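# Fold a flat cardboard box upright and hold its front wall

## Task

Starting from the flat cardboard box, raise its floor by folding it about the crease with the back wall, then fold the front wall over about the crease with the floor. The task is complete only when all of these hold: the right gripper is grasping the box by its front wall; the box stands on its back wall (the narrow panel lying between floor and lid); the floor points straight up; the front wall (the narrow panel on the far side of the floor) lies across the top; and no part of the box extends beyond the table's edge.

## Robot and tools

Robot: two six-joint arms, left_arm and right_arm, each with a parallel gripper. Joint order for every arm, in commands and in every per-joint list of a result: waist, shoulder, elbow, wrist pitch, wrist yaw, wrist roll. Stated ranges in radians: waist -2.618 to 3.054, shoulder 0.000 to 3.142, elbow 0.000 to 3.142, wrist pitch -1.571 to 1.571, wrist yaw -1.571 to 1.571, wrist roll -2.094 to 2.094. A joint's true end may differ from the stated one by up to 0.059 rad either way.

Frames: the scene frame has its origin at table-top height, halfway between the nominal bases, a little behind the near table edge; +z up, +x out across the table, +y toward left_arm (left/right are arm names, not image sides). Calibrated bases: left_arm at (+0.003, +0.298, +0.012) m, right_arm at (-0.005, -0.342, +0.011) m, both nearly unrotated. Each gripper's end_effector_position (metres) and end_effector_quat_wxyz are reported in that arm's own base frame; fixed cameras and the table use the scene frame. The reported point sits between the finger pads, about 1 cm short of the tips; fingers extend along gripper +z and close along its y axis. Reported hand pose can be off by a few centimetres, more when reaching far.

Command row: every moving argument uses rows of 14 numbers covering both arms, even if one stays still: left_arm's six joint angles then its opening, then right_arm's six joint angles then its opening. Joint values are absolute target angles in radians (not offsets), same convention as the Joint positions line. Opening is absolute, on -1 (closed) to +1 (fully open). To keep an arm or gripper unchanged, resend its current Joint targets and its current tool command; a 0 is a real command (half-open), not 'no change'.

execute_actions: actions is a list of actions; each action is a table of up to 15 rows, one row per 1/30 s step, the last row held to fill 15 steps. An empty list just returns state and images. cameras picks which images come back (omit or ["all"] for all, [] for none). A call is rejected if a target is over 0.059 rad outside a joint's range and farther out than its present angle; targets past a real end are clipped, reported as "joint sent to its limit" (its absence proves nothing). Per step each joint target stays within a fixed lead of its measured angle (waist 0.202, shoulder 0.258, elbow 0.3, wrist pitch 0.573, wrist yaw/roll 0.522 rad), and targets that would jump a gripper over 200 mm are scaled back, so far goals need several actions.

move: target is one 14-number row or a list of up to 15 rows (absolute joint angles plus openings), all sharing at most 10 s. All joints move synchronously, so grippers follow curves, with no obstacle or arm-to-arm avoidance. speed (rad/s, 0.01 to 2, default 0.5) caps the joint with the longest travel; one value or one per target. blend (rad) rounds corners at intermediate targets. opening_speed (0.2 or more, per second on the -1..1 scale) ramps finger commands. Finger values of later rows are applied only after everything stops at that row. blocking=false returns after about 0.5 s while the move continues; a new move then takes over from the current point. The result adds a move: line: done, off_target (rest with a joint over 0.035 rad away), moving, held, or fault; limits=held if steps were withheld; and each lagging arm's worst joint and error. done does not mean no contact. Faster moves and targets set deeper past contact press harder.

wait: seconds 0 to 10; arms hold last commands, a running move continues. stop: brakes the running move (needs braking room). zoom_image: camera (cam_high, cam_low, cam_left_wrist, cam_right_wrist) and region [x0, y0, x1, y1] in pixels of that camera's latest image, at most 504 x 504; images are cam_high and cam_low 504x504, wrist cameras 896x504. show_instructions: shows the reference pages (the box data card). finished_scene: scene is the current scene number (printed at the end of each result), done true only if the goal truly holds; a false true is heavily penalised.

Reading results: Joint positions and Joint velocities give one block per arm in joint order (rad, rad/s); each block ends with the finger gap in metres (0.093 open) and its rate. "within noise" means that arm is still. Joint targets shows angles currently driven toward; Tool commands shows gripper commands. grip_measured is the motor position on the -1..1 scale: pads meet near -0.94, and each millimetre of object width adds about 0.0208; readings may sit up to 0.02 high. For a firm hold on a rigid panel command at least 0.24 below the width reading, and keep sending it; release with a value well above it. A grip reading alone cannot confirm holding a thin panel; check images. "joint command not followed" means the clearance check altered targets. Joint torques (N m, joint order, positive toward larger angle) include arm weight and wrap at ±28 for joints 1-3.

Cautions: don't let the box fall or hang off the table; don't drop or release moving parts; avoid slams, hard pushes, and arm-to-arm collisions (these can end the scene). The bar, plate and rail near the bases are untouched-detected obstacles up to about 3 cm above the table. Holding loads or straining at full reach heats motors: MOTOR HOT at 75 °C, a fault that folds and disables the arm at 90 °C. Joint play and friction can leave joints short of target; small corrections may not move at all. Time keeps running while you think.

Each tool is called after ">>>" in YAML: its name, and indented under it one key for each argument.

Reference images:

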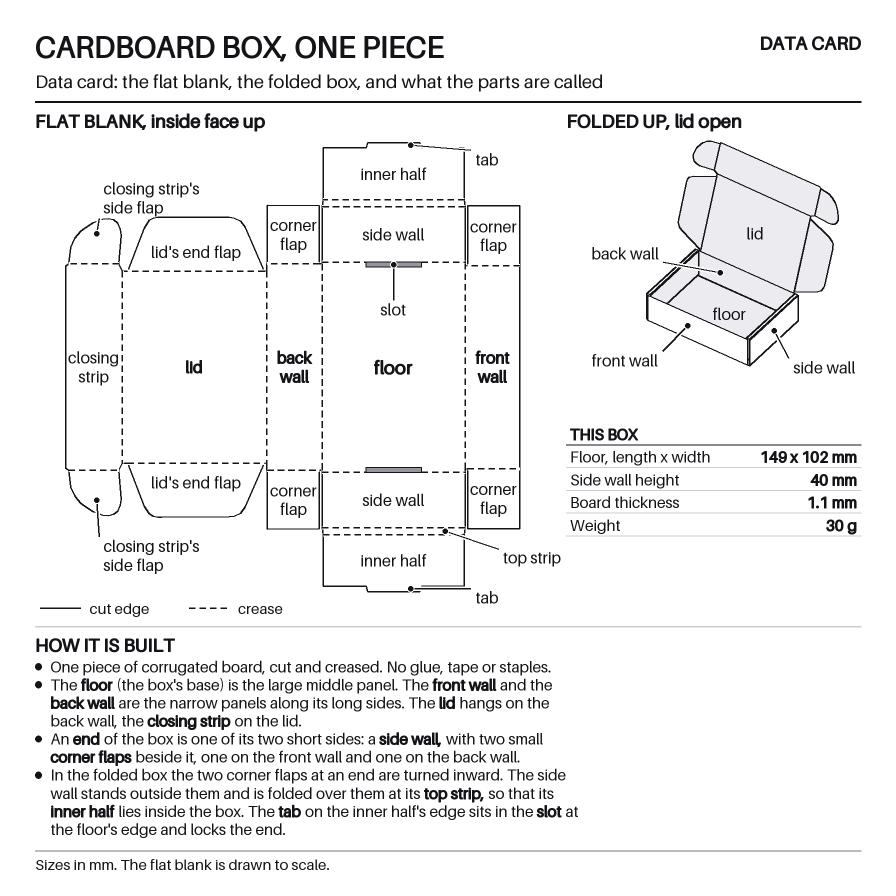

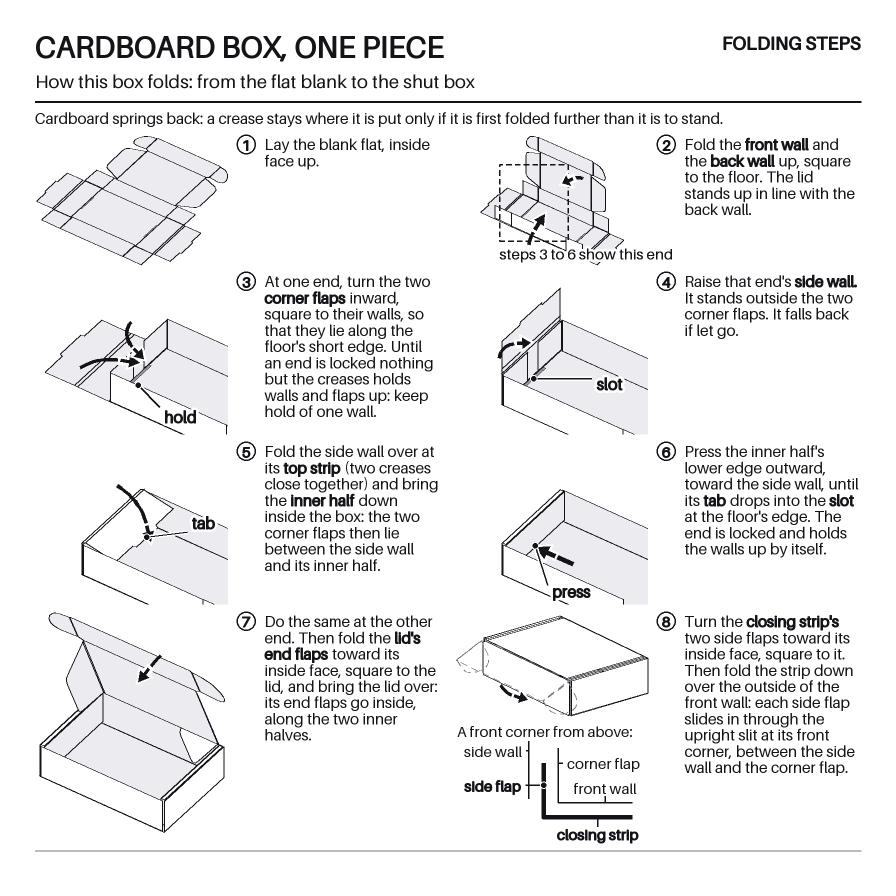

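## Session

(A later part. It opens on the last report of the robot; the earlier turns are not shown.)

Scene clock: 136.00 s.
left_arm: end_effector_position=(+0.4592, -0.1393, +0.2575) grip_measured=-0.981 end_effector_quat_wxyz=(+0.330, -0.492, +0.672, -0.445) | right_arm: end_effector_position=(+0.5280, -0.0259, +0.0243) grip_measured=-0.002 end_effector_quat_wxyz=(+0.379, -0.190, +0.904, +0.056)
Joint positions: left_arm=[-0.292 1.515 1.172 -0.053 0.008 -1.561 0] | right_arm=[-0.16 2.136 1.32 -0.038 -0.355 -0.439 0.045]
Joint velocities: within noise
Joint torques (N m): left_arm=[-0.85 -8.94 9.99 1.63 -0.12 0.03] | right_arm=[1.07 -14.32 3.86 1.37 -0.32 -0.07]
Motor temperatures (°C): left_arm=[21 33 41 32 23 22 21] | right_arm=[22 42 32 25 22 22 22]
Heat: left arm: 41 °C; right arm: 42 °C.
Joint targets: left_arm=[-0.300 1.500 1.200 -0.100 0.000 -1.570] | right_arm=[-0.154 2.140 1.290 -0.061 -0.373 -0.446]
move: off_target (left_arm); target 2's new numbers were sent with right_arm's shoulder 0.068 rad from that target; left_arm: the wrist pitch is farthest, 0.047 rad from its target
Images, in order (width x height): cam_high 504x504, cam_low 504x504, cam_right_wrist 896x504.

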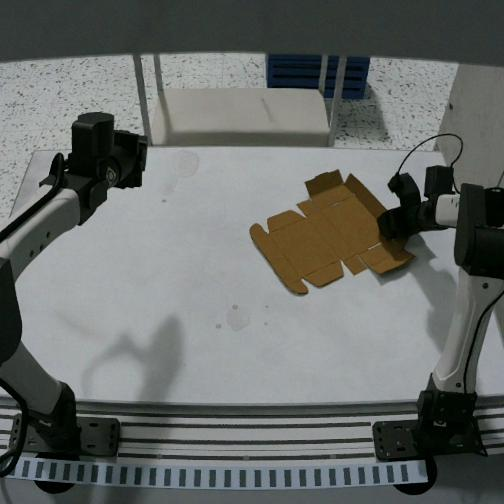

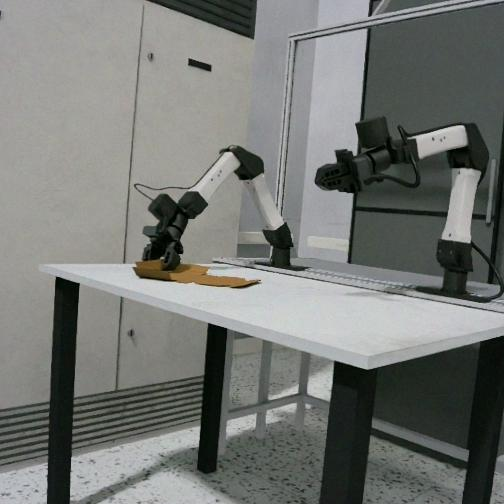

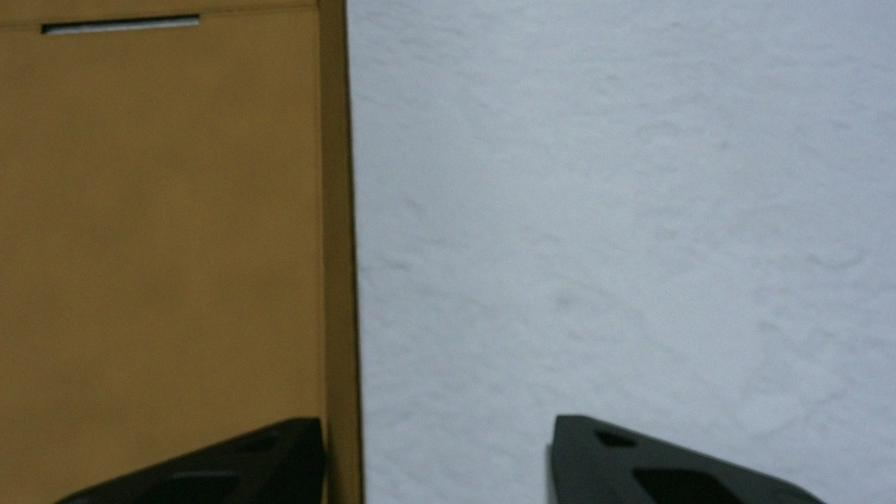

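>>> move:
  target:
    - [-0.3,1.5,1.2,-0.1,0,-1.57,-1,-0.105,2.17,1.29,-0.06,-0.382,-0.436,0.0]
    - [-0.3,1.5,1.2,-0.1,0,-1.57,-1,-0.105,2.17,1.29,-0.06,-0.382,-0.436,-1]
  speed: 0.15
  opening_speed: 0.45
  cameras: ["cam_low","cam_right_wrist","cam_high"]

>>> zoom_image:
  camera: "cam_low"
  region: [100, 210, 260, 330]

>>> zoom_image:
  camera: "cam_high"
  region: [230, 130, 450, 310]

Scene clock: 140.77 s.
left_arm: end_effector_position=(+0.4592, -0.1393, +0.2575) grip_measured=-0.981 end_effector_quat_wxyz=(+0.330, -0.492, +0.672, -0.445) | right_arm: end_effector_position=(+0.5264, +0.0130, +0.0257) grip_measured=-0.975 end_effector_quat_wxyz=(+0.381, -0.213, +0.894, +0.096)
Joint positions: left_arm=[-0.292 1.515 1.172 -0.053 0.008 -1.561 0] | right_arm=[-0.103 2.136 1.314 -0.032 -0.41 -0.416 0]
Joint velocities: within noise
Joint torques (N m): left_arm=[-0.79 -8.91 10.04 1.64 -0.11 0.03] | right_arm=[1.25 -11.3 4.29 1.31 0.05 -0.1]
Motor temperatures (°C): left_arm=[21 33 41 32 23 22 21] | right_arm=[22 43 32 25 22 22 22]
Heat: left arm: 41 °C; right arm: 43 °C.
Joint targets: left_arm=[-0.300 1.500 1.200 -0.100 0.000 -1.570] | right_arm=[-0.096 2.170 1.290 -0.060 -0.391 -0.427]
move: off_target (left_arm); left_arm: the wrist pitch is farthest, 0.047 rad from its target
Images, in order (width x height): cam_high 504x504, cam_low 504x504, cam_right_wrist 896x504.

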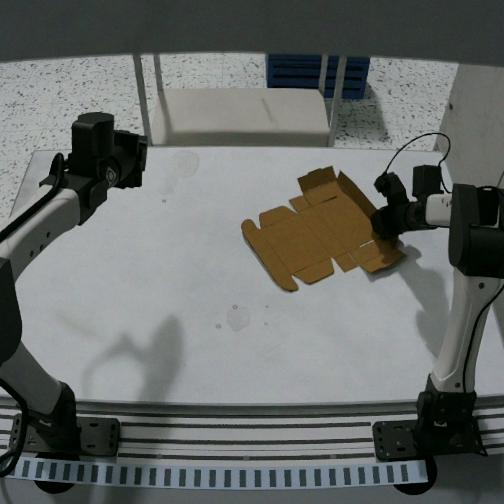

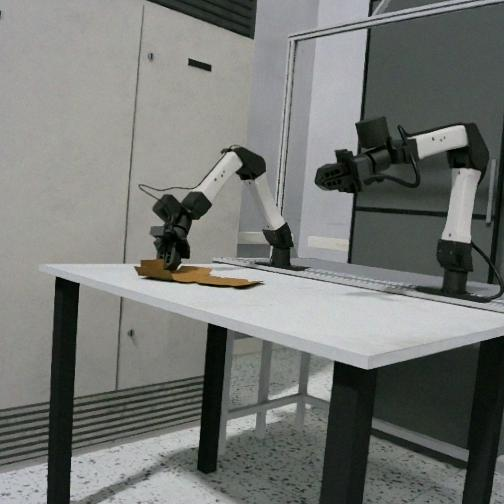

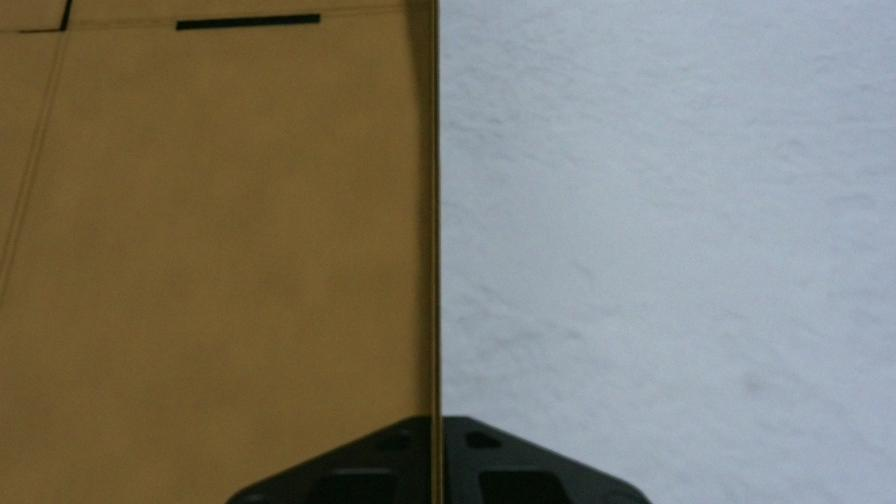

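Scaled by 3.150 from the camera's 504x504 image, which has a finer 720x720 frame.

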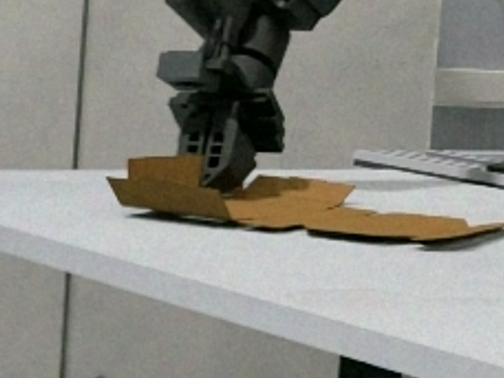

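Scaled by 2.291 from the camera's 504x504 image, which has a finer 720x720 frame.

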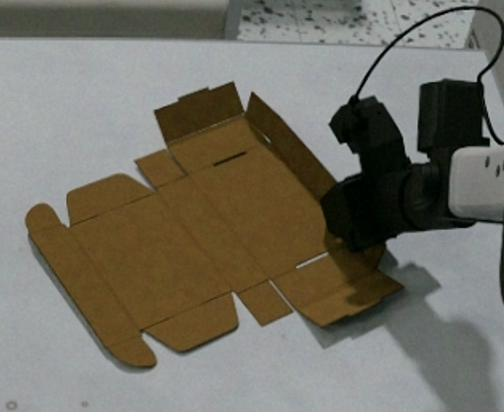

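>>> move:
  target:
    - [-0.3,1.5,1.2,-0.1,0,-1.57,-1,-0.108,2.05,1.168,0.04,-0.325,-0.33,-1]
    - [-0.3,1.5,1.2,-0.1,0,-1.57,-1,0.155,1.89,1.03,0.2,0.2,-0.521,-1]
    - [-0.3,1.5,1.2,-0.1,0,-1.57,-1,0.448,1.93,0.945,0.508,0.729,-0.841,-1]
  speed: 0.25
  blend: 0.05
  cameras: ["cam_low","cam_right_wrist","cam_high"]

>>> zoom_image:
  camera: "cam_low"
  region: [120, 170, 300, 310]

>>> zoom_image:
  camera: "cam_high"
  region: [230, 130, 450, 310]

Scene clock: 148.77 s.
left_arm: end_effector_position=(+0.4592, -0.1393, +0.2575) grip_measured=-0.981 end_effector_quat_wxyz=(+0.330, -0.492, +0.672, -0.445) | right_arm: end_effector_position=(+0.4840, +0.1004, +0.1069) grip_measured=-0.975 end_effector_quat_wxyz=(+0.428, -0.317, +0.752, -0.388)
Joint positions: left_arm=[-0.292 1.515 1.172 -0.053 0.008 -1.561 0] | right_arm=[0.429 1.923 0.964 0.503 0.713 -0.824 0]
Joint velocities: within noise
Joint torques (N m): left_arm=[-0.87 -8.92 9.98 1.62 -0.11 0.05] | right_arm=[1.55 -11.6 4.48 2.02 0.42 -0.1]
Motor temperatures (°C): left_arm=[21 33 42 32 23 22 21] | right_arm=[22 45 32 26 22 22 22]
Heat: left arm: 42 °C; right arm: 45 °C.
Joint targets: left_arm=[-0.300 1.500 1.200 -0.100 0.000 -1.570] | right_arm=[0.440 1.930 0.945 0.509 0.729 -0.841]
move: off_target (left_arm); left_arm: the wrist pitch is farthest, 0.047 rad from its target
Images, in order (width x height): cam_high 504x504, cam_low 504x504, cam_right_wrist 896x504.

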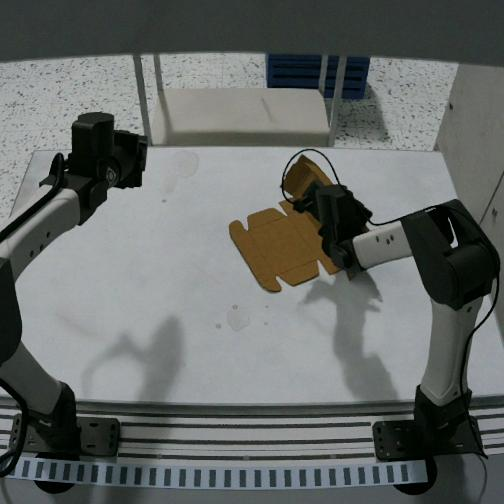

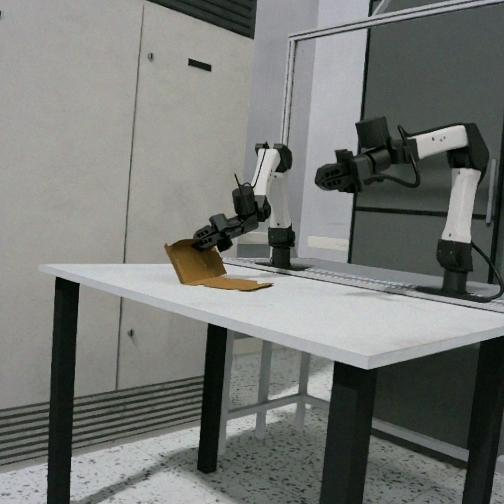

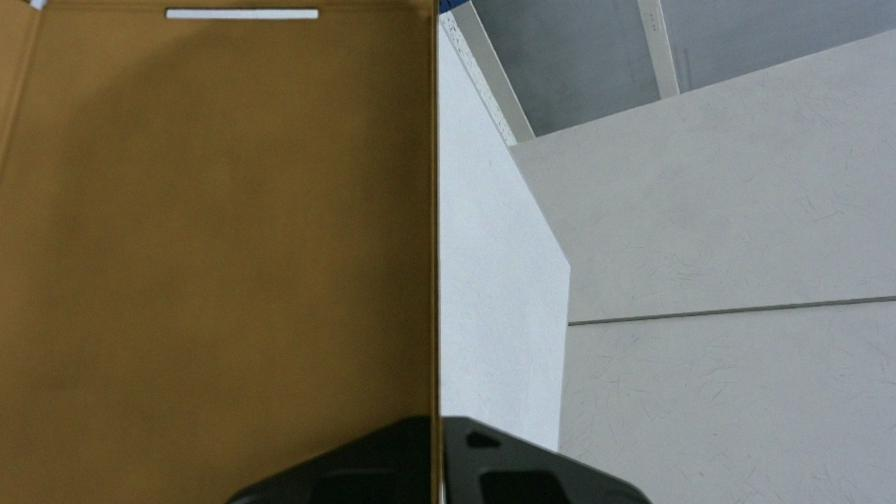

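Scaled by 2.800 from the camera's 504x504 image, which has a finer 720x720 frame.

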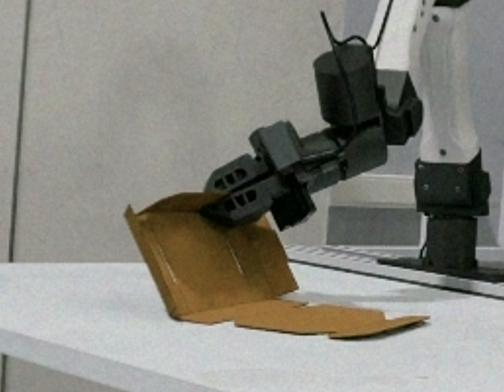

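Scaled by 2.291 from the camera's 504x504 image, which has a finer 720x720 frame.

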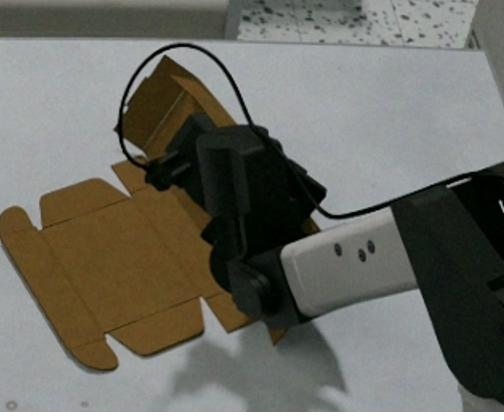

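>>> move:
  target:
    - [-0.3,1.5,1.2,-0.1,0,-1.57,-1,0.636,2.08,0.965,0.755,1.01,-1.09,-1]
    - [-0.3,1.5,1.2,-0.1,0,-1.57,-1,0.725,2.285,0.995,1.28,1.15,-1.571,-1]
  speed: 0.25
  blend: 0.05
  cameras: ["cam_low","cam_right_wrist","cam_high"]

>>> zoom_image:
  camera: "cam_low"
  region: [120, 170, 300, 310]

>>> zoom_image:
  camera: "cam_high"
  region: [200, 130, 420, 310]

Scene clock: 153.80 s.
left_arm: end_effector_position=(+0.4592, -0.1393, +0.2575) grip_measured=-0.981 end_effector_quat_wxyz=(+0.330, -0.492, +0.672, -0.445) | right_arm: end_effector_position=(+0.4489, +0.1832, +0.1105) grip_measured=-0.975 end_effector_quat_wxyz=(+0.405, -0.353, +0.605, -0.587)
Joint positions: left_arm=[-0.292 1.515 1.172 -0.053 0.008 -1.561 0] | right_arm=[0.71 2.246 0.986 1.303 1.149 -1.534 0]
Joint velocities: within noise
Joint torques (N m): left_arm=[-0.76 -8.88 9.95 1.63 -0.11 0.05] | right_arm=[1.92 -9.66 5.26 1.46 0.14 -0.26]
Motor temperatures (°C): left_arm=[21 33 42 33 23 22 21] | right_arm=[22 45 32 27 22 22 22]
Heat: left arm: 42 °C; right arm: 45 °C.
Joint targets: left_arm=[-0.300 1.500 1.200 -0.100 0.000 -1.570] | right_arm=[0.725 2.286 0.995 1.279 1.160 -1.572]
move: off_target (left_arm, right_arm); left_arm: the wrist pitch is farthest, 0.047 rad from its target; right_arm: the shoulder is farthest, 0.039 rad from its target
Images, in order (width x height): cam_high 504x504, cam_low 504x504, cam_right_wrist 896x504.

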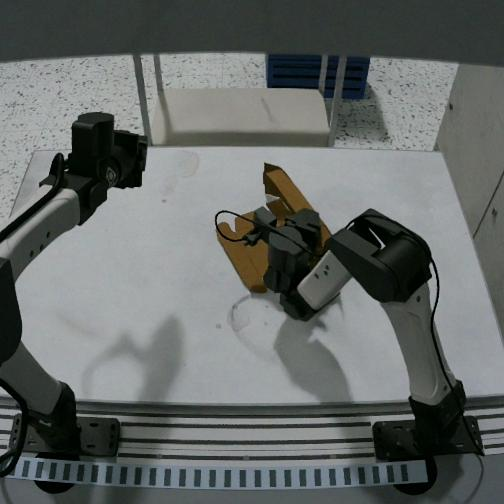

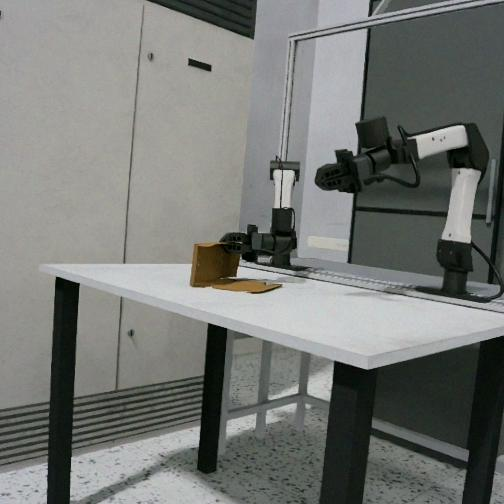

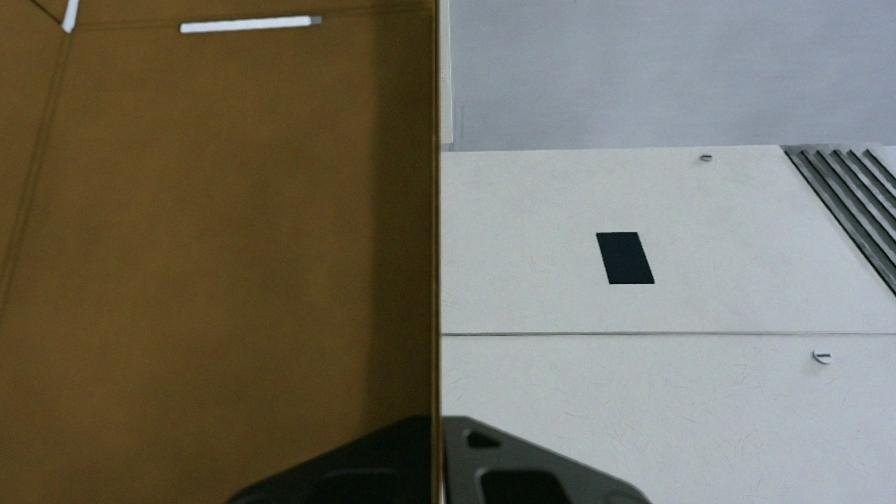

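Scaled by 2.800 from the camera's 504x504 image, which has a finer 720x720 frame.

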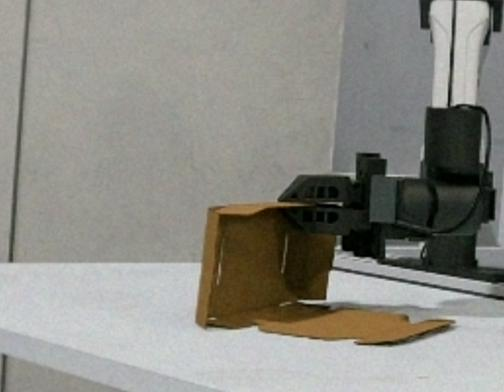

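Scaled by 2.291 from the camera's 504x504 image, which has a finer 720x720 frame.

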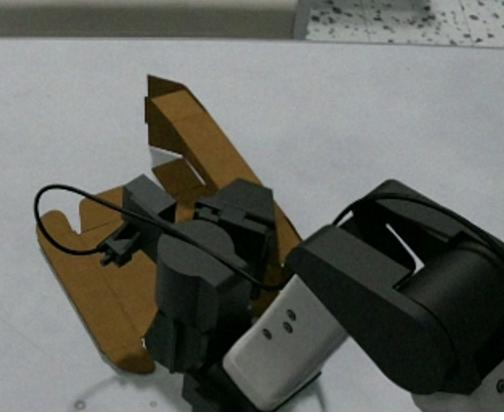

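>>> zoom_image:
  camera: "cam_low"
  region: [180, 230, 290, 300]

Scaled by 4.582 from the camera's 504x504 image, which has a finer 720x720 frame.

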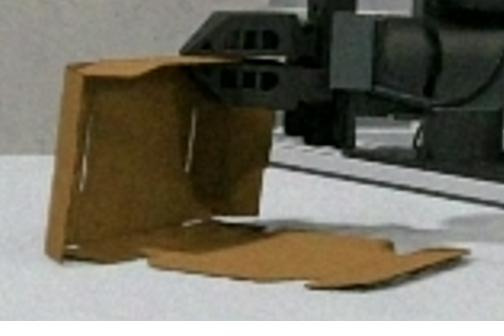

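>>> move:
  target: [-0.3,1.5,1.2,-0.1,0,-1.57,-1,0.725,2.315,0.995,1.28,1.15,-1.571,-1]
  speed: 0.08
  cameras: ["cam_low","cam_right_wrist"]

>>> zoom_image:
  camera: "cam_low"
  region: [180, 230, 290, 300]

Scene clock: 157.67 s.
left_arm: end_effector_position=(+0.4592, -0.1393, +0.2575) grip_measured=-0.981 end_effector_quat_wxyz=(+0.330, -0.492, +0.672, -0.445) | right_arm: end_effector_position=(+0.4490, +0.1830, +0.1083) grip_measured=-0.975 end_effector_quat_wxyz=(+0.404, -0.352, +0.603, -0.591)
Joint positions: left_arm=[-0.292 1.515 1.172 -0.053 0.008 -1.561 0] | right_arm=[0.71 2.263 0.989 1.333 1.152 -1.553 0]
Joint velocities: within noise
Joint torques (N m): left_arm=[-0.85 -8.92 9.96 1.65 -0.11 0.05] | right_arm=[1.98 -8.51 4.94 1.11 0.01 -0.12]
Motor temperatures (°C): left_arm=[21 33 43 33 23 22 21] | right_arm=[22 44 32 27 22 22 22]
Heat: left arm: 43 °C; right arm: 44 °C.
Joint targets: left_arm=[-0.300 1.500 1.200 -0.100 0.000 -1.570] | right_arm=[0.725 2.315 0.995 1.280 1.150 -1.571]
move: off_target (left_arm, right_arm); left_arm: the wrist pitch is farthest, 0.047 rad from its target; right_arm: the wrist pitch is farthest, 0.053 rad from its target
Images, in order (width x height): cam_low 504x504, cam_right_wrist 896x504.

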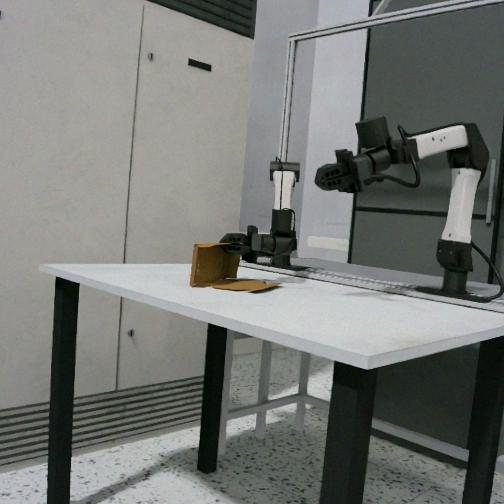

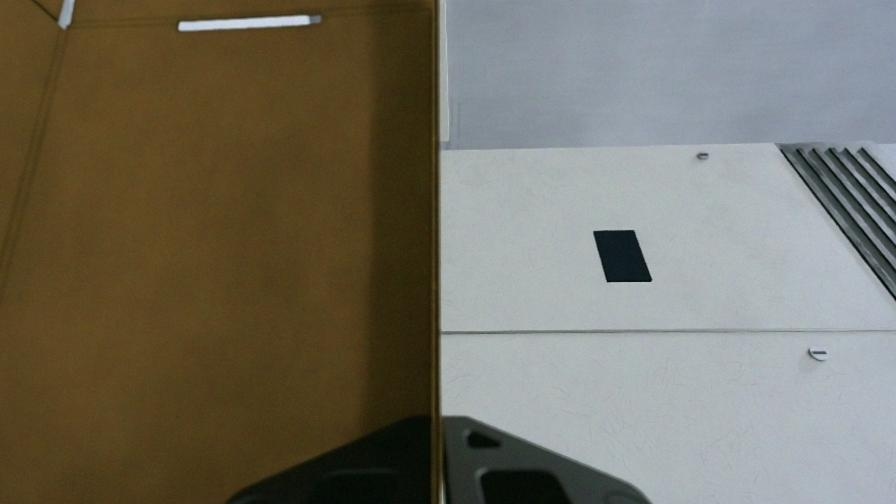

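Scaled by 4.582 from the camera's 504x504 image, which has a finer 720x720 frame.

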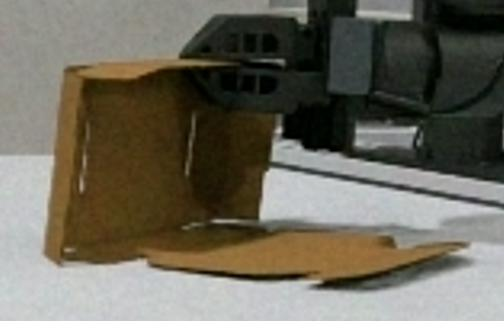

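>>> move:
  target: [-0.3,1.5,1.2,-0.1,0,-1.57,-1,0.725,2.345,0.995,1.29,1.15,-1.571,-1]
  speed: 0.08
  cameras: ["cam_low","cam_high"]

>>> zoom_image:
  camera: "cam_low"
  region: [180, 230, 290, 300]

Scene clock: 159.53 s.
left_arm: end_effector_position=(+0.4592, -0.1393, +0.2575) grip_measured=-0.981 end_effector_quat_wxyz=(+0.330, -0.492, +0.672, -0.445) | right_arm: end_effector_position=(+0.4488, +0.1842, +0.1079) grip_measured=-0.975 end_effector_quat_wxyz=(+0.403, -0.351, +0.600, -0.595)
Joint positions: left_arm=[-0.292 1.515 1.172 -0.053 0.008 -1.561 0] | right_arm=[0.713 2.28 0.997 1.369 1.158 -1.582 0]
Joint velocities: within noise
Joint torques (N m): left_arm=[-0.85 -8.79 10.02 1.62 -0.11 0.04] | right_arm=[1.57 -7.36 4.36 0.83 -0.07 0.06]
Motor temperatures (°C): left_arm=[21 33 43 33 23 22 21] | right_arm=[22 44 32 26 22 22 22]
Heat: left arm: 43 °C; right arm: 44 °C.
Joint targets: left_arm=[-0.300 1.500 1.200 -0.100 0.000 -1.570] | right_arm=[0.724 2.345 0.996 1.290 1.150 -1.581]
move: off_target (left_arm, right_arm); left_arm: the wrist pitch is farthest, 0.047 rad from its target; right_arm: the wrist pitch is farthest, 0.079 rad from its target
Images, in order (width x height): cam_high 504x504, cam_low 504x504.

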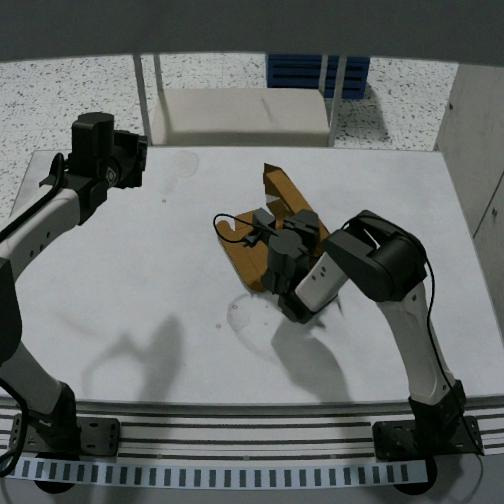

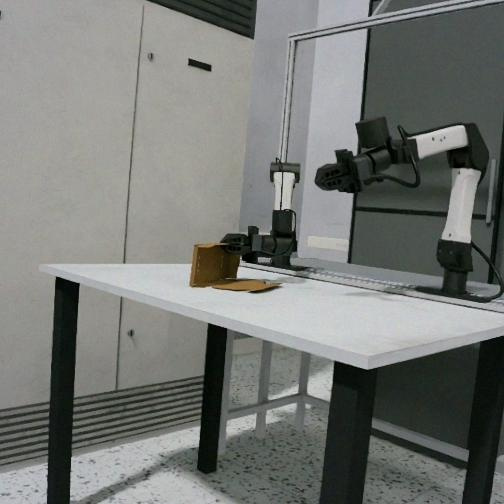

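Scaled by 4.582 from the camera's 504x504 image, which has a finer 720x720 frame.

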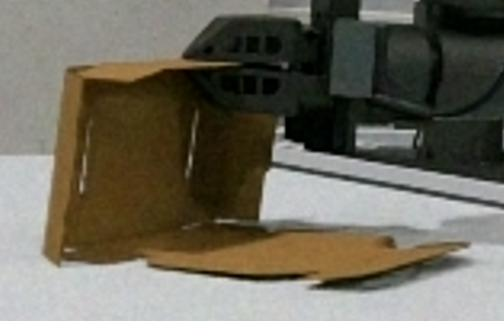

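>>> move:
  target:
    - [-0.3,1.5,1.2,-0.1,0,-1.57,-1,0.725,2.305,0.995,1.285,1.15,-1.571,-1]
    - [-0.3,1.5,1.2,-0.1,0,-1.57,-1,0.70,2.305,0.995,1.285,1.15,-1.571,-1]
  speed: 0.05
  cameras: ["cam_low","cam_high"]

>>> zoom_image:
  camera: "cam_low"
  region: [180, 230, 290, 300]

Scene clock: 163.13 s.
left_arm: end_effector_position=(+0.4592, -0.1393, +0.2575) grip_measured=-0.981 end_effector_quat_wxyz=(+0.330, -0.492, +0.672, -0.445) | right_arm: end_effector_position=(+0.4505, +0.1809, +0.1085) grip_measured=-0.975 end_effector_quat_wxyz=(+0.402, -0.347, +0.601, -0.597)
Joint positions: left_arm=[-0.292 1.515 1.172 -0.053 0.008 -1.561 0] | right_arm=[0.705 2.28 0.998 1.37 1.158 -1.582 0]
Joint velocities: within noise
Joint torques (N m): left_arm=[-0.88 -8.9 9.95 1.63 -0.1 0.05] | right_arm=[0.13 -11.32 4.16 0.77 -0.06 0.15]
Motor temperatures (°C): left_arm=[21 34 43 33 23 22 21] | right_arm=[22 43 32 26 22 22 22]
Heat: left arm: 43 °C; right arm: 43 °C.
Joint targets: left_arm=[-0.300 1.500 1.200 -0.100 0.000 -1.570] | right_arm=[0.701 2.305 0.995 1.286 1.150 -1.571]
move: off_target (left_arm, right_arm); left_arm: the wrist pitch is farthest, 0.047 rad from its target; right_arm: the wrist pitch is farthest, 0.085 rad from its target
Images, in order (width x height): cam_high 504x504, cam_low 504x504.

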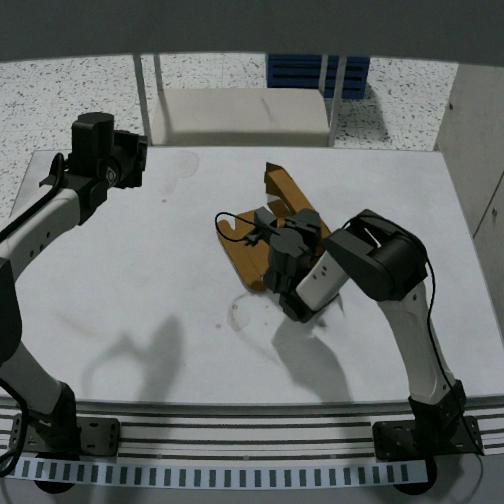

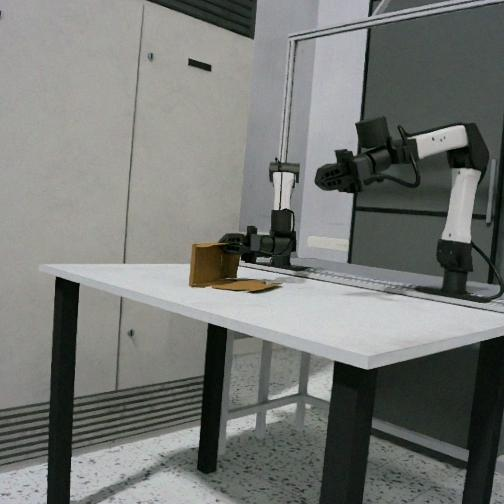

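Scaled by 4.582 from the camera's 504x504 image, which has a finer 720x720 frame.

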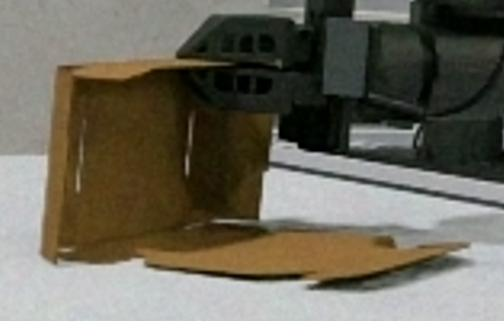

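>>> move:
  target: [-0.3,1.5,1.2,-0.1,0,-1.57,-1,0.685,2.305,0.995,1.285,1.15,-1.571,-1]
  speed: 0.04
  cameras: ["cam_low","cam_high"]

>>> zoom_image:
  camera: "cam_low"
  region: [180, 230, 290, 300]

Scene clock: 165.10 s.
left_arm: end_effector_position=(+0.4592, -0.1393, +0.2575) grip_measured=-0.981 end_effector_quat_wxyz=(+0.330, -0.492, +0.672, -0.445) | right_arm: end_effector_position=(+0.4532, +0.1752, +0.1085) grip_measured=-0.975 end_effector_quat_wxyz=(+0.399, -0.344, +0.603, -0.599)
Joint positions: left_arm=[-0.292 1.515 1.172 -0.053 0.008 -1.561 0] | right_arm=[0.692 2.28 0.998 1.37 1.155 -1.582 0]
Joint velocities: within noise
Joint torques (N m): left_arm=[-0.84 -8.83 10.03 1.64 -0.11 0.05] | right_arm=[-0.06 -11.3 4.18 0.76 -0.06 0.15]
Motor temperatures (°C): left_arm=[21 34 43 33 23 22 21] | right_arm=[22 44 32 26 22 22 22]
Heat: left arm: 43 °C; right arm: 44 °C.
Joint targets: left_arm=[-0.300 1.500 1.200 -0.100 0.000 -1.570] | right_arm=[0.685 2.305 0.995 1.285 1.147 -1.571]
move: off_target (left_arm, right_arm); left_arm: the wrist pitch is farthest, 0.047 rad from its target; right_arm: the wrist pitch is farthest, 0.085 rad from its target
Images, in order (width x height): cam_high 504x504, cam_low 504x504.

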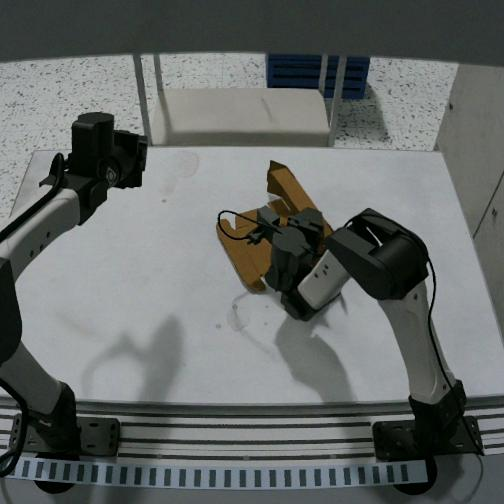

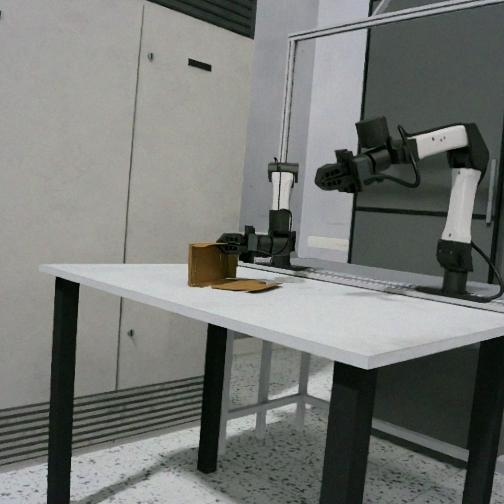

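Scaled by 4.582 from the camera's 504x504 image, which has a finer 720x720 frame.

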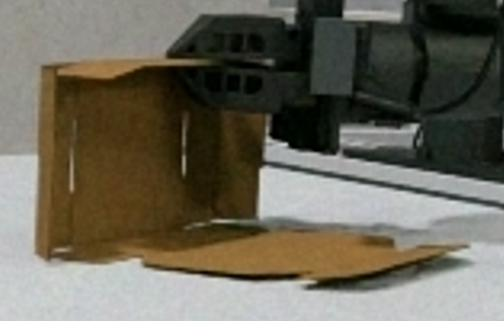

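>>> wait:
  seconds: 1.2
  cameras: ["cam_low","cam_right_wrist"]

>>> zoom_image:
  camera: "cam_low"
  region: [180, 230, 290, 300]

Scene clock: 167.03 s.
left_arm: end_effector_position=(+0.4592, -0.1393, +0.2575) grip_measured=-0.981 end_effector_quat_wxyz=(+0.330, -0.492, +0.672, -0.445) | right_arm: end_effector_position=(+0.4532, +0.1752, +0.1085) grip_measured=-0.975 end_effector_quat_wxyz=(+0.399, -0.344, +0.603, -0.599)
Joint positions: left_arm=[-0.292 1.515 1.172 -0.053 0.008 -1.561 0] | right_arm=[0.692 2.28 0.998 1.37 1.155 -1.582 0]
Joint velocities: within noise
Joint torques (N m): left_arm=[-0.81 -8.91 9.96 1.62 -0.11 0.06] | right_arm=[-0.05 -11.29 4.21 0.76 -0.07 0.14]
Motor temperatures (°C): left_arm=[21 34 43 33 23 22 21] | right_arm=[22 44 31 26 22 22 22]
Heat: left arm: 43 °C; right arm: 44 °C.
Joint targets: left_arm=[-0.300 1.500 1.200 -0.100 0.000 -1.570] | right_arm=[0.685 2.305 0.995 1.285 1.147 -1.571]
Tool commands: left_gripper/opening=-1.0 right_gripper/opening=-1.0
wait: 1.20 s; at rest from the start
Images, in order (width x height): cam_low 504x504, cam_right_wrist 896x504.

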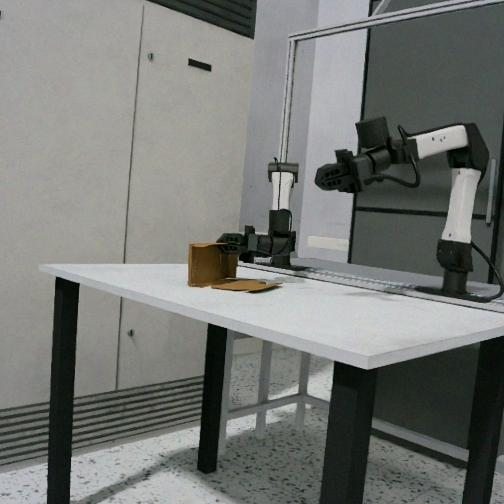

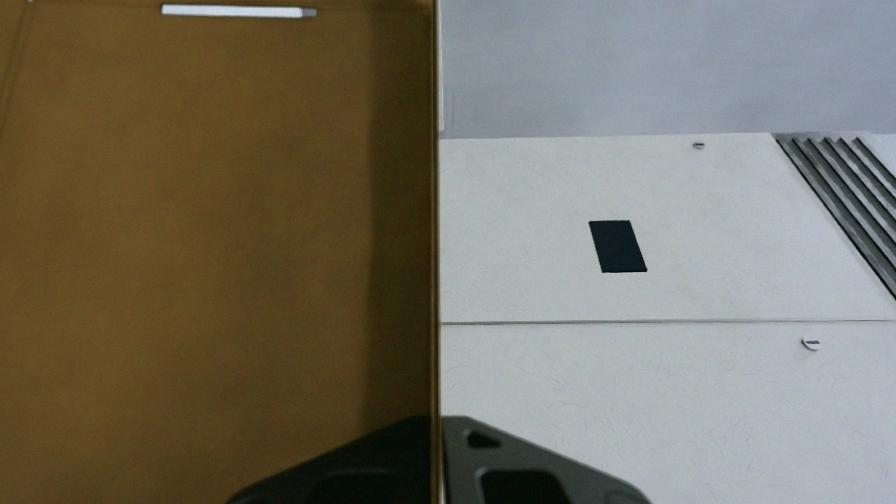

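Scaled by 4.582 from the camera's 504x504 image, which has a finer 720x720 frame.

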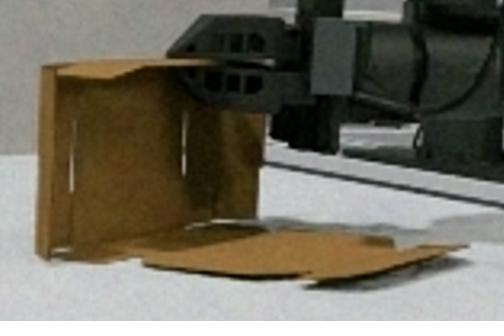

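>>> finished_scene:
  scene: 2
  done: true

The scene is finished: the task was done.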